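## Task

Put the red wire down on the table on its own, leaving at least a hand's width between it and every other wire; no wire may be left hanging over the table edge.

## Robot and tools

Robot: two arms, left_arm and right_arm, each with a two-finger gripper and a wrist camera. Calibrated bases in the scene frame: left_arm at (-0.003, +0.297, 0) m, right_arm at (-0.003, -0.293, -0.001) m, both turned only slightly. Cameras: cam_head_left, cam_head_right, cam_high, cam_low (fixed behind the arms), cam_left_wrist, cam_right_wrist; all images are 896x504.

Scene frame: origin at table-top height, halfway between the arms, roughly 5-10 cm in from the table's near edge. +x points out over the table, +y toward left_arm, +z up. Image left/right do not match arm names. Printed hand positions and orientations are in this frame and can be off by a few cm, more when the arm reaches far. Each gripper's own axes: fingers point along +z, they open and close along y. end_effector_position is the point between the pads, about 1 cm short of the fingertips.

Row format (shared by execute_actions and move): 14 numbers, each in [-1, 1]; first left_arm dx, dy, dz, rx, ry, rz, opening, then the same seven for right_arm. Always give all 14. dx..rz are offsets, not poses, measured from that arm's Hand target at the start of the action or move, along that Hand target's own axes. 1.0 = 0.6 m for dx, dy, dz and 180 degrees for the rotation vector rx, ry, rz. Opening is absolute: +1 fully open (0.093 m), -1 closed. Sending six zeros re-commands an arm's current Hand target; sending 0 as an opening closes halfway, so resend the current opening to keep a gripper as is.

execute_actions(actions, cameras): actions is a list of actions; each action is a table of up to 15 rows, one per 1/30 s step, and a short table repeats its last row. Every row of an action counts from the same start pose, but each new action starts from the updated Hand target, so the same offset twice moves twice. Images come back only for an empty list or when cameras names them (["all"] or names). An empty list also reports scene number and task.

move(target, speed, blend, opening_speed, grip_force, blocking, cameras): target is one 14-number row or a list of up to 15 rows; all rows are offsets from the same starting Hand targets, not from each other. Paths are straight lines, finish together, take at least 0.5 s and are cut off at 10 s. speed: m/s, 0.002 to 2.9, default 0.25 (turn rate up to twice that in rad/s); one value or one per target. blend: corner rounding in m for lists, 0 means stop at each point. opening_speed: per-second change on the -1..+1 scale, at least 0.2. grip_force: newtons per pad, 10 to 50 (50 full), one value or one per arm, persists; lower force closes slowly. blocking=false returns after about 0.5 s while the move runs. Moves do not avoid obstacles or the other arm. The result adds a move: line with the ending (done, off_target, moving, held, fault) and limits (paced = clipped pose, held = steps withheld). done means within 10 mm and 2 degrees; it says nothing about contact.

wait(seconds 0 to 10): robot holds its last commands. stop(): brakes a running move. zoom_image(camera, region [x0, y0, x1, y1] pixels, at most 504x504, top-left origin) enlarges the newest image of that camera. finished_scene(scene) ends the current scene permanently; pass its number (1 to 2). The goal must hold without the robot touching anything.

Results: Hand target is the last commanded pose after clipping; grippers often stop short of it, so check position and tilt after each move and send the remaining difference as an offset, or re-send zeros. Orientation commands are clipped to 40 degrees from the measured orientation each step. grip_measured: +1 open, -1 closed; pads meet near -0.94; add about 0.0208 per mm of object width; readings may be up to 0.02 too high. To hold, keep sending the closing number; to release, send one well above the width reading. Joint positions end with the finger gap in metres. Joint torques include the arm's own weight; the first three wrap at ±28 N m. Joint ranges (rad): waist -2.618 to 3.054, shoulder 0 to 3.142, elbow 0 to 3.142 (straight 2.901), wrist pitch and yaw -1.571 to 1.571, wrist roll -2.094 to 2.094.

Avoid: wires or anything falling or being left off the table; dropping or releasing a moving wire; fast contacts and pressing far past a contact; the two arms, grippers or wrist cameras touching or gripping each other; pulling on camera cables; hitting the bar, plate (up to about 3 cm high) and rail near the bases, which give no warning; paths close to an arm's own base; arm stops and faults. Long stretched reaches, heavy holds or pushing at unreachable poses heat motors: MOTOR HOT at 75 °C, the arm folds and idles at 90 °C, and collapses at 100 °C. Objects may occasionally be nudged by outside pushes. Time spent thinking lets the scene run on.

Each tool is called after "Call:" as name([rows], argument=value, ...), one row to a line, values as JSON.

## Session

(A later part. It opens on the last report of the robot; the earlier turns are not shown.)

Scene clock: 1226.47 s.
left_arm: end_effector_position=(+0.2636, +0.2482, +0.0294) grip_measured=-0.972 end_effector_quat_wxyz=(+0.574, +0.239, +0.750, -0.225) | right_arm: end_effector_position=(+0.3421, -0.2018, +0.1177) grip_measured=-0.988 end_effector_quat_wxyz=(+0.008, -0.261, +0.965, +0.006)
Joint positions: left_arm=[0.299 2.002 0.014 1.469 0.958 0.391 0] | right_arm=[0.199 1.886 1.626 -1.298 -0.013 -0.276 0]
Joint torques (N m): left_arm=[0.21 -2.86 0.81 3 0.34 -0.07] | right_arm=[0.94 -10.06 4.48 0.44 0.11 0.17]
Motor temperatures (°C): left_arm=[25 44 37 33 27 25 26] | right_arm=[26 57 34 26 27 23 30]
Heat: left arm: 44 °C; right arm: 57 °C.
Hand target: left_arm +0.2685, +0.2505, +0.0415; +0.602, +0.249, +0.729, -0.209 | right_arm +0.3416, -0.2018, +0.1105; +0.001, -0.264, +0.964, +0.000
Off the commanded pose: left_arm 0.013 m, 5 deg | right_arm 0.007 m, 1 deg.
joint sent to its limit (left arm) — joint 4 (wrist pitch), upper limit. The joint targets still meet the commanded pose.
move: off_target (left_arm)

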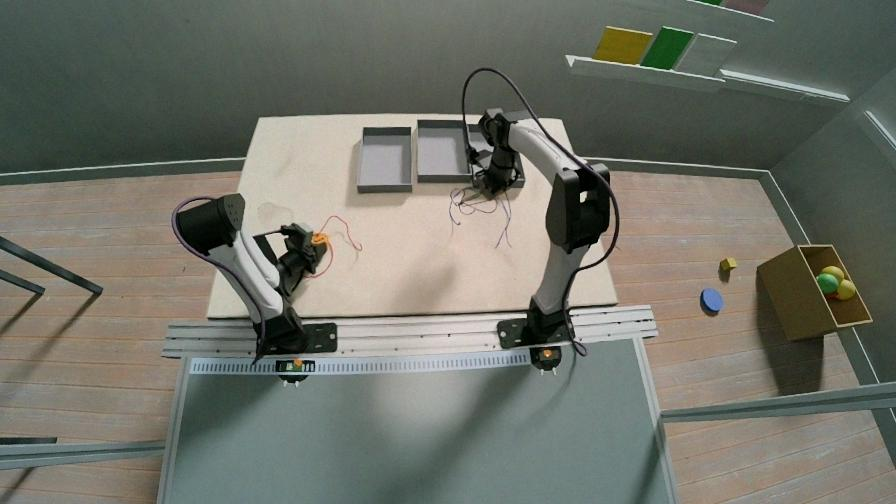

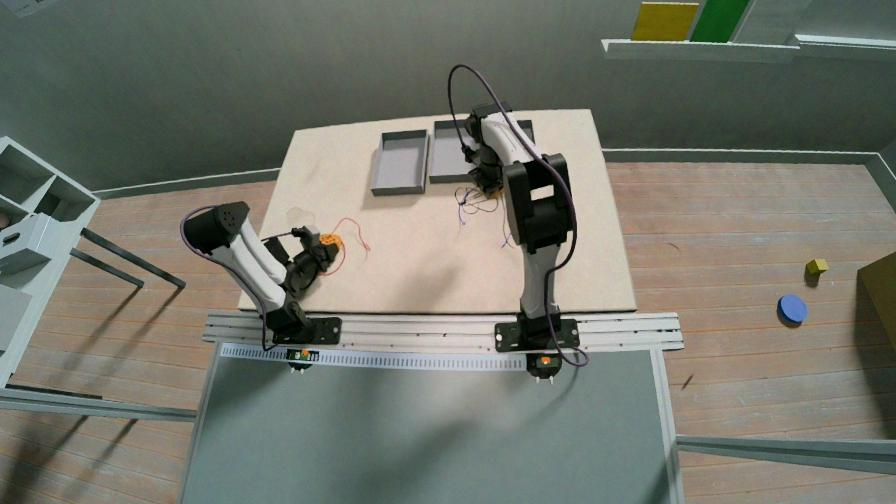

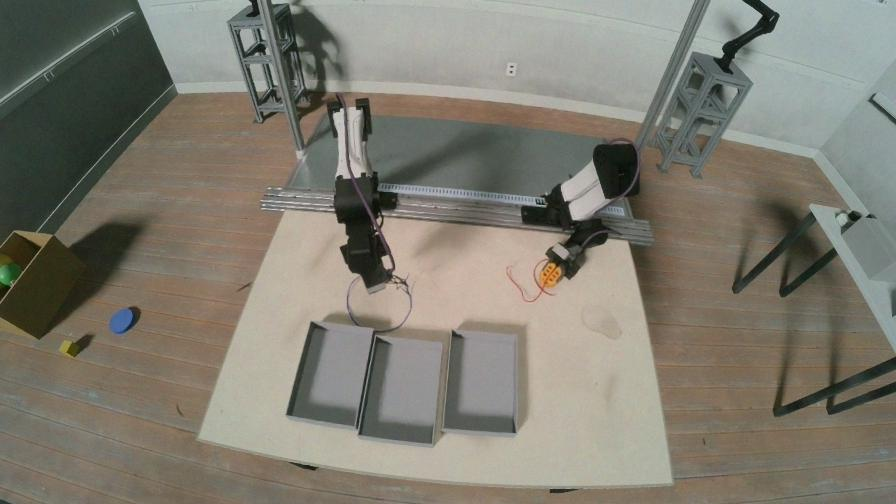

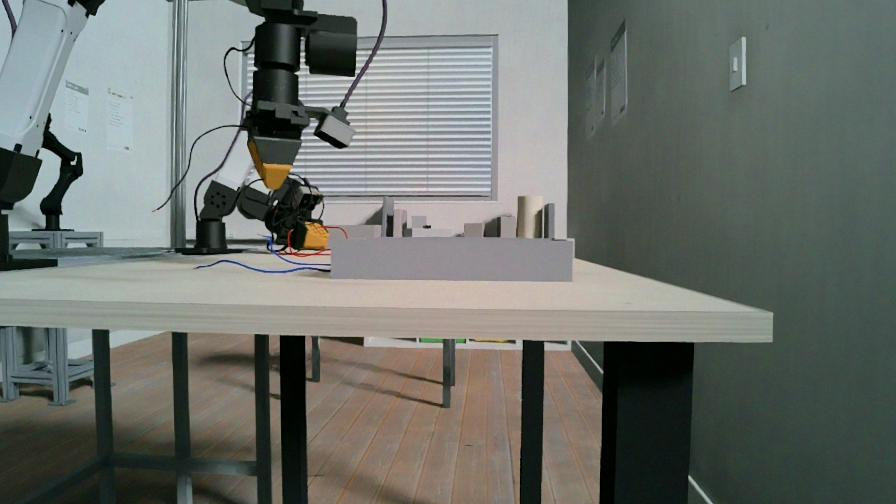

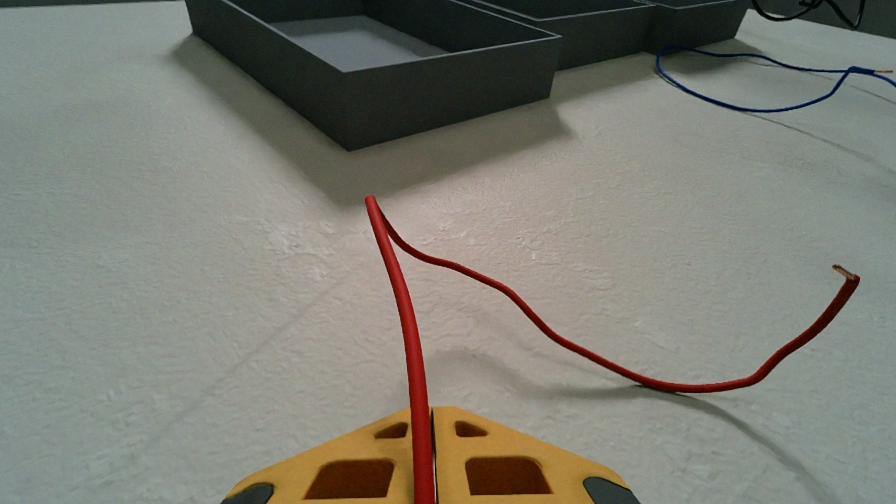

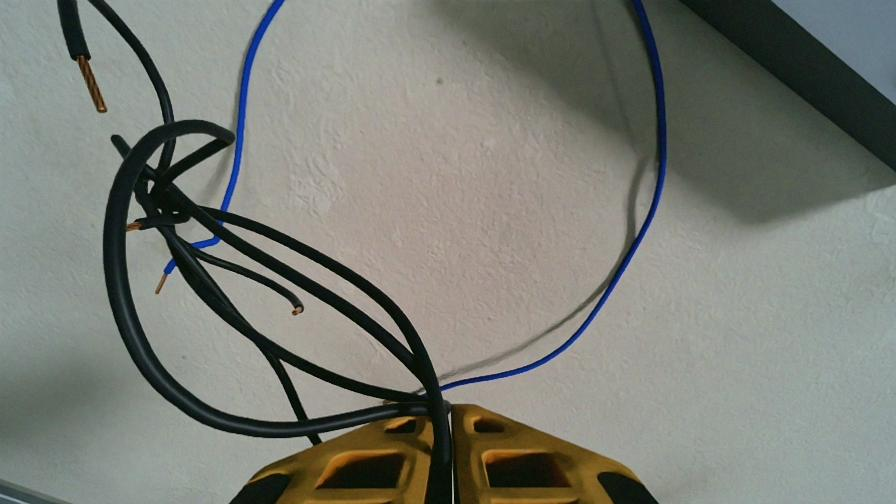

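Call:
move([
  [0,0,0,0,0,0,-1,0,0,0.135,0,0,0,-1],
  [0,0,0,0,0,0,-0.5,0,0,0.135,0,0,0,-0.3],
  [-0.15,0,-0.03,0,0,0,-0.5,0,0,-0.15,0,0,0,-0.3],
], speed=0.1, cameras=["all"])

Scene clock: 1233.73 s.
left_arm: end_effector_position=(+0.2619, +0.2502, +0.1200) grip_measured=-0.502 end_effector_quat_wxyz=(+0.588, +0.234, +0.741, -0.225) | right_arm: end_effector_position=(+0.3407, -0.2022, +0.1851) grip_measured=-0.301 end_effector_quat_wxyz=(+0.016, -0.261, +0.965, +0.006)
Joint positions: left_arm=[0.287 1.007 0.127 0.428 0.951 0.339 0.021] | right_arm=[0.199 1.898 1.911 -1.555 -0.012 -0.276 0.031]
Joint torques (N m): left_arm=[-0.85 -2.18 7.76 1.94 0.15 0.11] | right_arm=[0.95 -13.79 7.05 0.34 0.04 0.14]
Motor temperatures (°C): left_arm=[25 44 36 35 27 25 26] | right_arm=[26 58 34 25 27 23 30]
Heat: left arm: 44 °C; right arm: 58 °C.
Hand target: left_arm +0.2682, +0.2514, +0.1333; +0.602, +0.249, +0.729, -0.209 | right_arm +0.3414, -0.2018, +0.2005; +0.001, -0.264, +0.964, +0.000
Off the commanded pose: left_arm 0.015 m, 3 deg | right_arm 0.015 m, 2 deg.
joint sent to its limit (right arm) — joint 4 (wrist pitch), lower limit. The joint targets are off in orientation, not in position.
move: off_target (left_arm, right_arm); target 2's new opening was sent with left_arm's hand 0.013 m and 5 deg from that target

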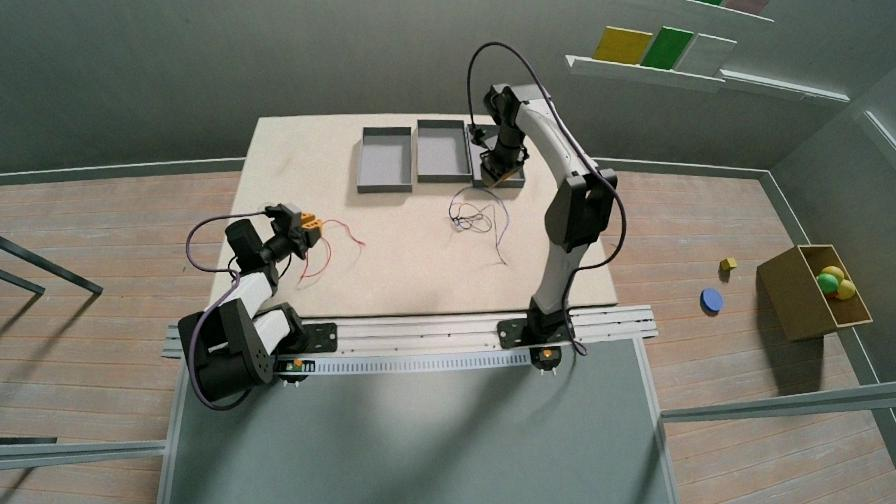

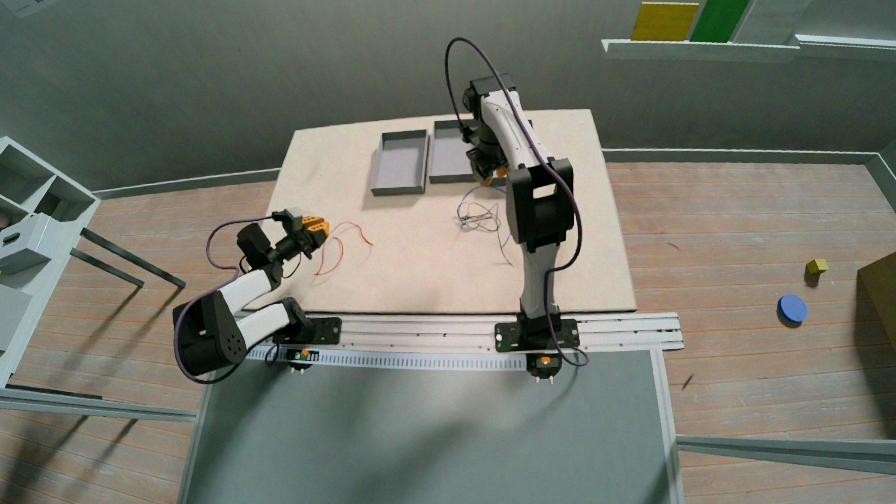

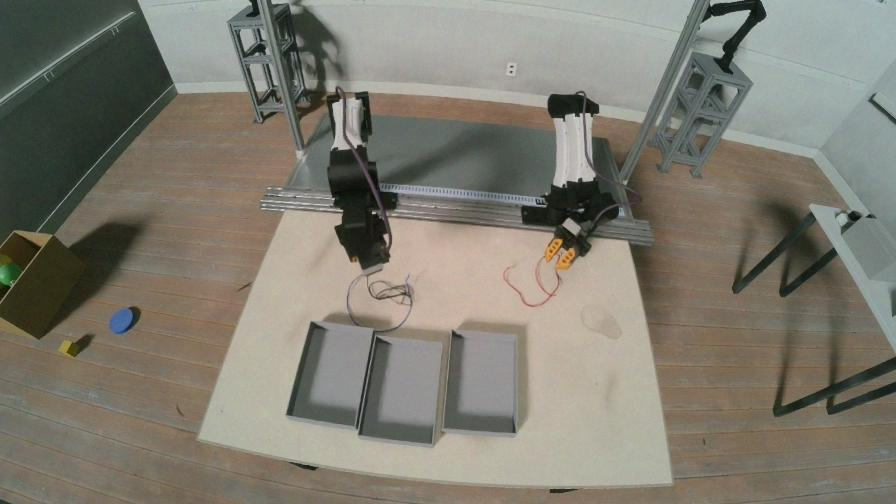

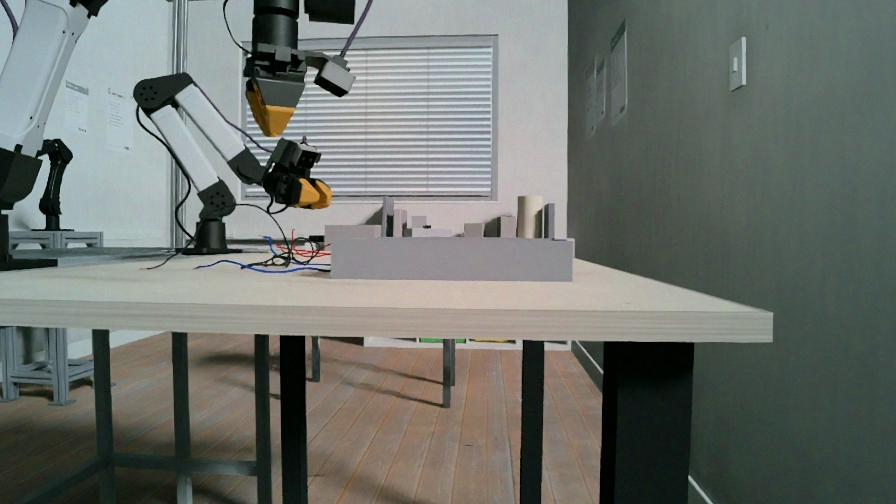

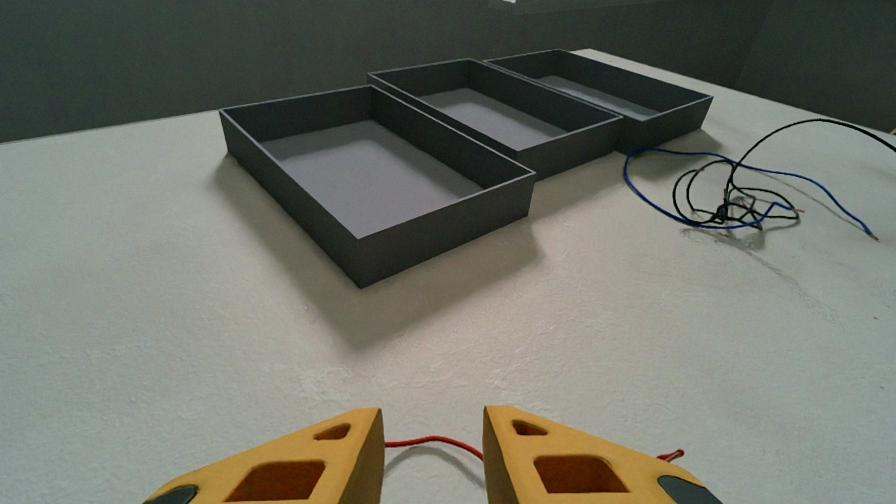

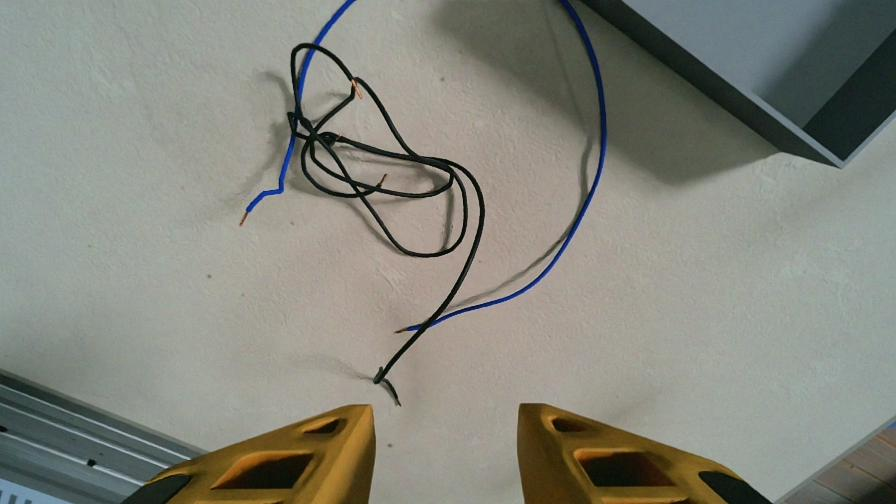

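Call:
zoom_image(camera="cam_low", region=[240, 170, 350, 280])

Call:
zoom_image(camera="cam_high", region=[340, 230, 600, 340])

Scaled by 4.582 from the camera's 896x504 image, which has a finer 1280x720 frame.

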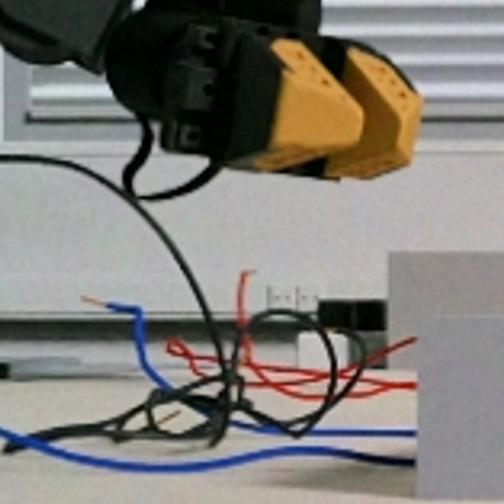

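Scaled by 1.938 from the camera's 896x504 image, which has a finer 1280x720 frame.

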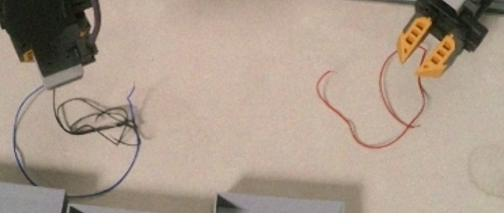

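Call:
move([
  [-0.2,0,-0.03,0,0,0,-1,0,0,0,0,0,0,-0.3],
  [-0.03,-0.154,0.045,-0.146,0.422,-0.174,-1,0,0,0,0,0,0,-0.3],
], speed=0.3, cameras=["cam_left_wrist","cam_low","cam_head_left"])

Call:
zoom_image(camera="cam_head_left", region=[280, 180, 520, 300])

Scene clock: 1250.67 s.
left_arm: end_effector_position=(+0.2315, +0.1670, +0.1421) grip_measured=-0.972 end_effector_quat_wxyz=(-0.004, +0.003, +1.000, +0.007) | right_arm: end_effector_position=(+0.3407, -0.2022, +0.1851) grip_measured=-0.301 end_effector_quat_wxyz=(+0.016, -0.261, +0.965, +0.006)
Joint positions: left_arm=[-0.588 1.631 1.371 -1.368 -0.034 -0.535 0] | right_arm=[0.199 1.898 1.911 -1.555 -0.012 -0.276 0.031]
Joint torques (N m): left_arm=[-0.84 -4.62 7.54 0.2 0.07 -0.14] | right_arm=[0.91 -13.41 6.99 0.32 0.02 0.12]
Motor temperatures (°C): left_arm=[25 42 39 36 27 25 26] | right_arm=[26 63 36 25 27 23 30]
Heat: left arm: 42 °C; right arm: 63 °C.
Hand target: left_arm +0.2350, +0.1602, +0.1465; +0.000, +0.001, +1.000, -0.001 | right_arm +0.3414, -0.2018, +0.2005; +0.001, -0.264, +0.964, +0.000
Off the commanded pose: left_arm 0.009 m, 1 deg | right_arm 0.015 m, 2 deg.
joint sent to its limit (right arm) — joint 4 (wrist pitch), lower limit. The joint targets are off in orientation, not in position.
move: off_target (right_arm)
Images, in order (width x height): cam_head_left 896x504, cam_low 896x504, cam_left_wrist 896x504.

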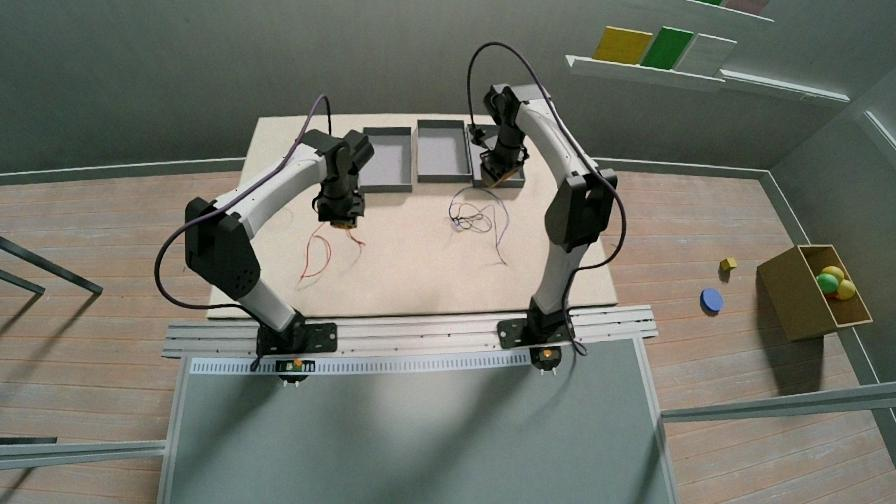

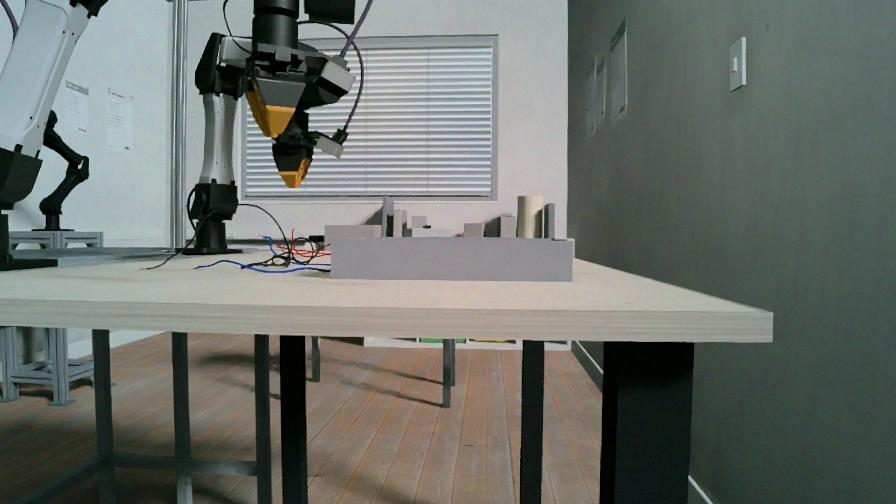

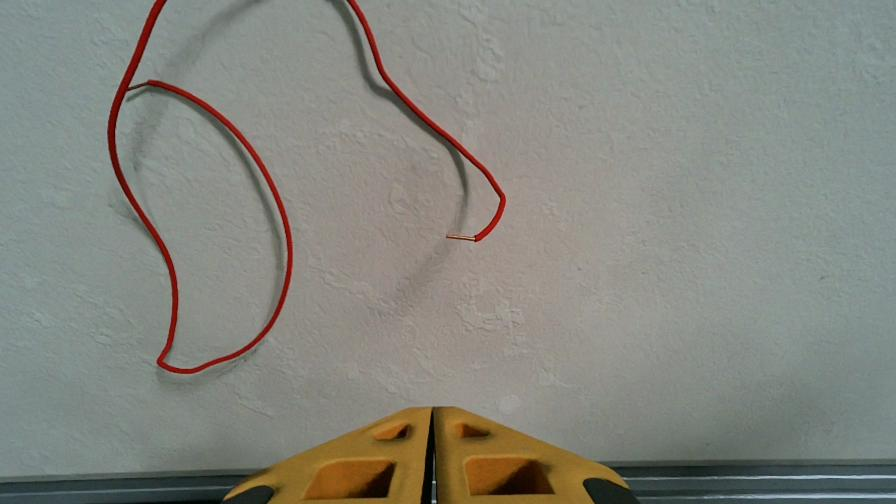

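Scaled by 2.100 from the camera's 896x504 image, which has a finer 1280x720 frame.

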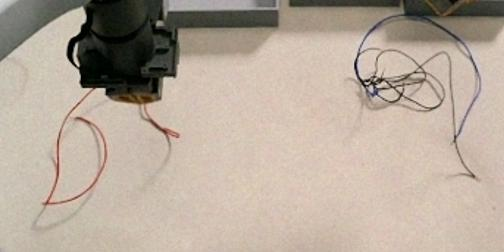

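Call:
move([
  [-0.017,-0.038,0.1,0,0,0,-1,0,0,0,0,0,0,-0.3],
  [-0.017,-0.038,0.205,0,0,0,-1,0,0,0,0,0,0,-0.3],
  [-0.017,-0.038,0.0,0,0,0,-1,0,0,0,0,0,0,-0.3],
], speed=[0.2,0.08,0.2], cameras=["cam_left_wrist","cam_low"])

Call:
zoom_image(camera="cam_low", region=[240, 170, 350, 280])

Scene clock: 1258.73 s.
left_arm: end_effector_position=(+0.2433, +0.1435, +0.1337) grip_measured=-0.972 end_effector_quat_wxyz=(-0.017, +0.003, +1.000, +0.015) | right_arm: end_effector_position=(+0.3407, -0.2022, +0.1851) grip_measured=-0.301 end_effector_quat_wxyz=(+0.016, -0.261, +0.965, +0.006)
Joint positions: left_arm=[-0.632 1.745 1.458 -1.373 -0.03 -0.581 0] | right_arm=[0.199 1.898 1.911 -1.555 -0.012 -0.276 0.031]
Joint torques (N m): left_arm=[-0.98 -8.09 7.19 0.14 0.05 -0.15] | right_arm=[0.83 -13.44 7.02 0.28 0.07 0.1]
Motor temperatures (°C): left_arm=[25 43 38 34 27 25 26] | right_arm=[26 64 37 25 27 23 30]
Heat: left arm: 43 °C; right arm: 64 °C.
Hand target: left_arm +0.2452, +0.1374, +0.1464; +0.000, +0.001, +1.000, +0.000 | right_arm +0.3414, -0.2018, +0.2005; +0.001, -0.264, +0.964, +0.000
Off the commanded pose: left_arm 0.014 m, 3 deg | right_arm 0.015 m, 2 deg.
joint sent to its limit (right arm) — joint 4 (wrist pitch), lower limit. The joint targets are off in orientation, not in position.
move: off_target (left_arm, right_arm)
Images, in order (width x height): cam_low 896x504, cam_left_wrist 896x504.

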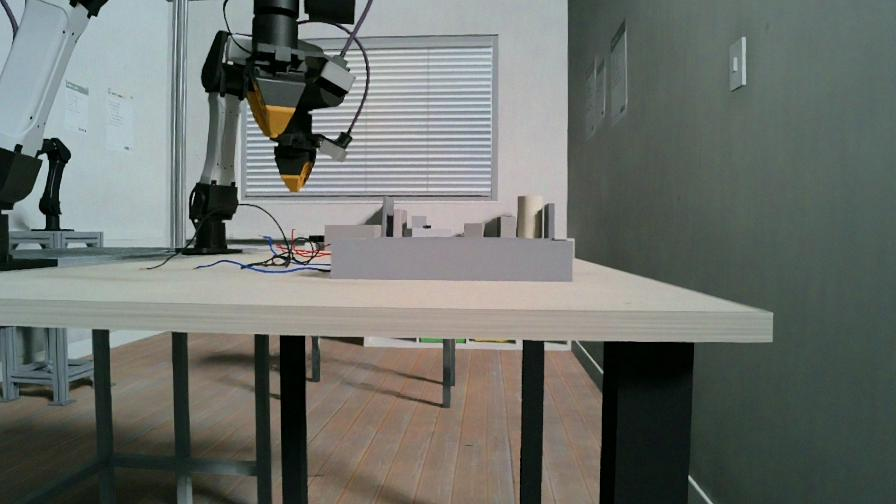

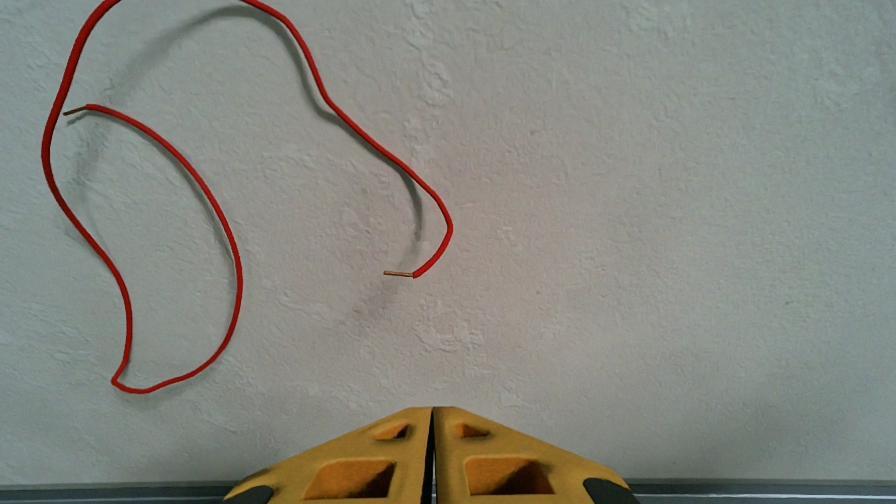

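Scaled by 4.582 from the camera's 896x504 image, which has a finer 1280x720 frame.

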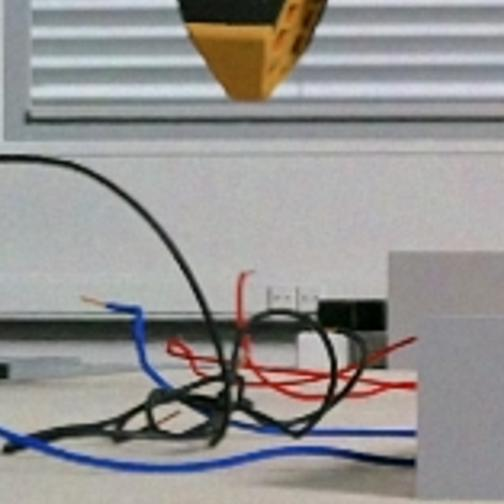

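Call:
move([
  [0.01,0.0,0.16,0,0,0,-1,0,0,0,0,0,0,-0.3],
  [0.01,0,0.215,0,0,0,-1,0,0,0,0,0,0,-0.3],
], speed=[0.2,0.06], cameras=["cam_left_wrist","cam_low"])

Call:
zoom_image(camera="cam_low", region=[240, 170, 350, 280])

Scene clock: 1267.27 s.
left_arm: end_effector_position=(+0.2376, +0.1426, +0.0215) grip_measured=-0.972 end_effector_quat_wxyz=(-0.003, +0.002, +1.000, +0.005) | right_arm: end_effector_position=(+0.3407, -0.2022, +0.1851) grip_measured=-0.301 end_effector_quat_wxyz=(+0.016, -0.261, +0.965, +0.006)
Joint positions: left_arm=[-0.636 1.794 1.055 -0.887 -0.03 -0.585 0] | right_arm=[0.199 1.898 1.911 -1.555 -0.012 -0.276 0.031]
Joint torques (N m): left_arm=[-0.69 -5.24 4.66 0.52 0.05 -0.13] | right_arm=[0.7 -13.81 7.28 0.23 0.1 0.19]
Motor temperatures (°C): left_arm=[25 45 39 33 27 25 26] | right_arm=[26 65 38 25 27 23 30]
Heat: left arm: 45 °C; right arm: 65 °C.
Hand target: left_arm +0.2391, +0.1373, +0.0174; +0.000, +0.001, +1.000, -0.001 | right_arm +0.3414, -0.2018, +0.2005; +0.001, -0.264, +0.964, +0.000
Off the commanded pose: left_arm 0.007 m, 1 deg | right_arm 0.015 m, 2 deg.
joint sent to its limit (right arm) — joint 4 (wrist pitch), lower limit. The joint targets are off in orientation, not in position.
move: off_target (right_arm)
Images, in order (width x height): cam_low 896x504, cam_left_wrist 896x504.

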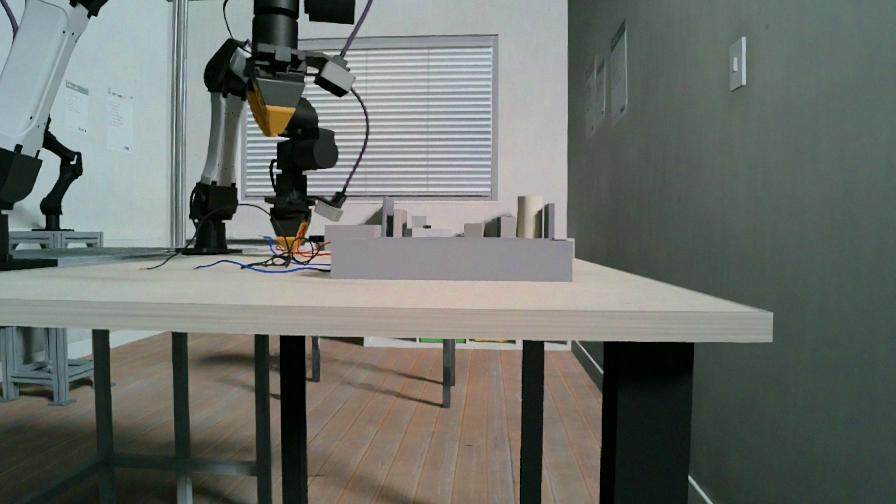

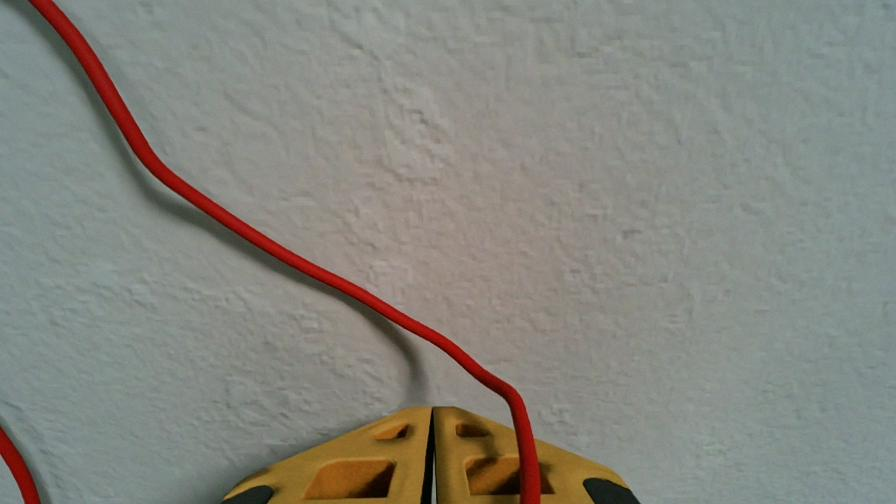

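Scaled by 4.582 from the camera's 896x504 image, which has a finer 1280x720 frame.

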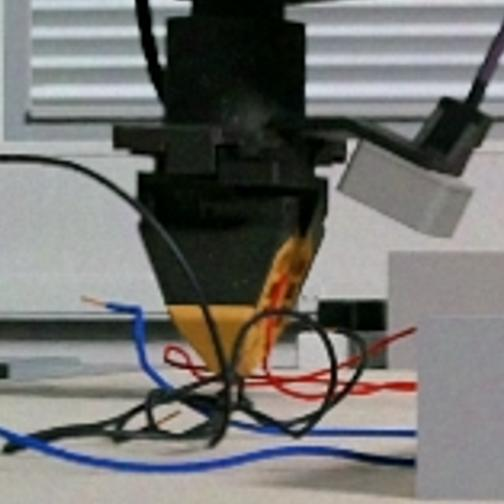

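Call:
move([
  [0,0,-0.12,0,0,0,-1,0,0,0,0,0,0,-0.3],
  [-0.025,-0.028,-0.12,0,0,0,-1,0,0,0,0,0,0,-0.3],
  [-0.025,-0.028,0.0,0,0,0,-1,0,0,0,0,0,0,-0.3],
  [-0.025,-0.028,-0.2,0,0,0,-1,0,0,0,0,0,0,-0.3],
], speed=[0.2,0.2,0.08,0.2], cameras=["cam_left_wrist","cam_low","cam_high"])

Call:
zoom_image(camera="cam_low", region=[240, 170, 350, 280])

Scene clock: 1277.20 s.
left_arm: end_effector_position=(+0.2524, +0.1272, +0.1239) grip_measured=-0.972 end_effector_quat_wxyz=(-0.017, +0.003, +1.000, +0.015) | right_arm: end_effector_position=(+0.3407, -0.2022, +0.1851) grip_measured=-0.301 end_effector_quat_wxyz=(+0.016, -0.261, +0.965, +0.006)
Joint positions: left_arm=[-0.658 1.811 1.495 -1.347 -0.029 -0.608 0] | right_arm=[0.199 1.898 1.911 -1.555 -0.012 -0.276 0.031]
Joint torques (N m): left_arm=[-0.94 -8.69 7.2 0.11 0.06 -0.15] | right_arm=[1.01 -13.85 7.19 0.29 0.09 0.14]
Motor temperatures (°C): left_arm=[25 46 38 32 27 25 26] | right_arm=[26 67 39 25 27 23 30]
Heat: left arm: 46 °C; right arm: 67 °C.
Hand target: left_arm +0.2542, +0.1206, +0.1375; +0.000, +0.001, +1.000, -0.001 | right_arm +0.3414, -0.2018, +0.2005; +0.001, -0.264, +0.964, +0.000
Off the commanded pose: left_arm 0.015 m, 3 deg | right_arm 0.015 m, 2 deg.
joint sent to its limit (right arm) — joint 4 (wrist pitch), lower limit. The joint targets are off in orientation, not in position.
move: off_target (left_arm, right_arm)
Images, in order (width x height): cam_high 896x504, cam_low 896x504, cam_left_wrist 896x504.

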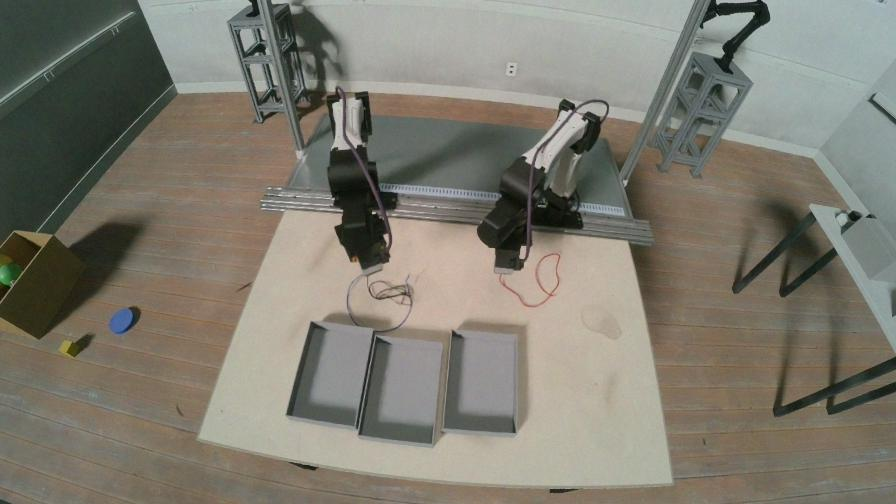

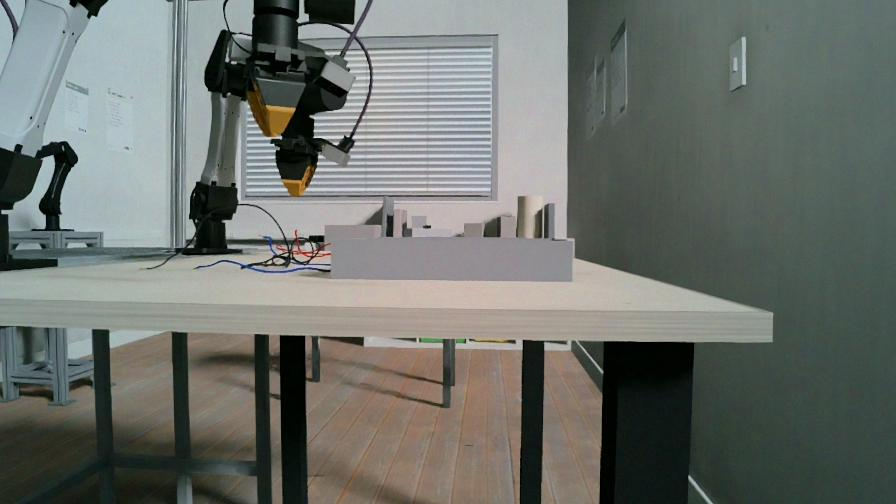

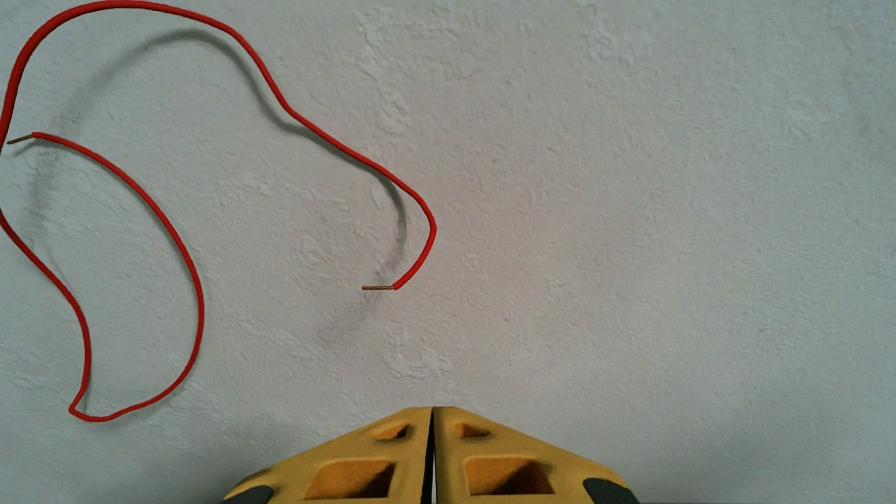

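Scaled by 4.582 from the camera's 896x504 image, which has a finer 1280x720 frame.

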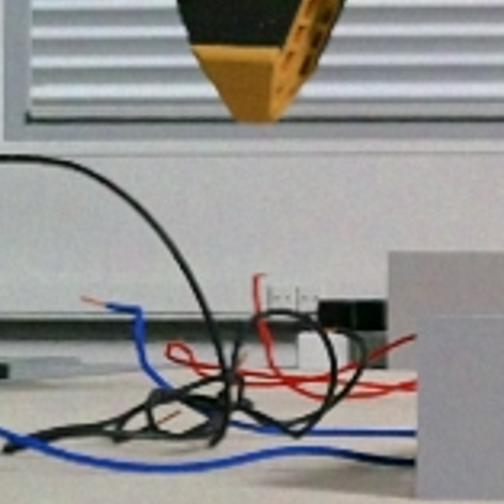

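Call:
finished_scene(scene=2)

The scene is finished: the task was done.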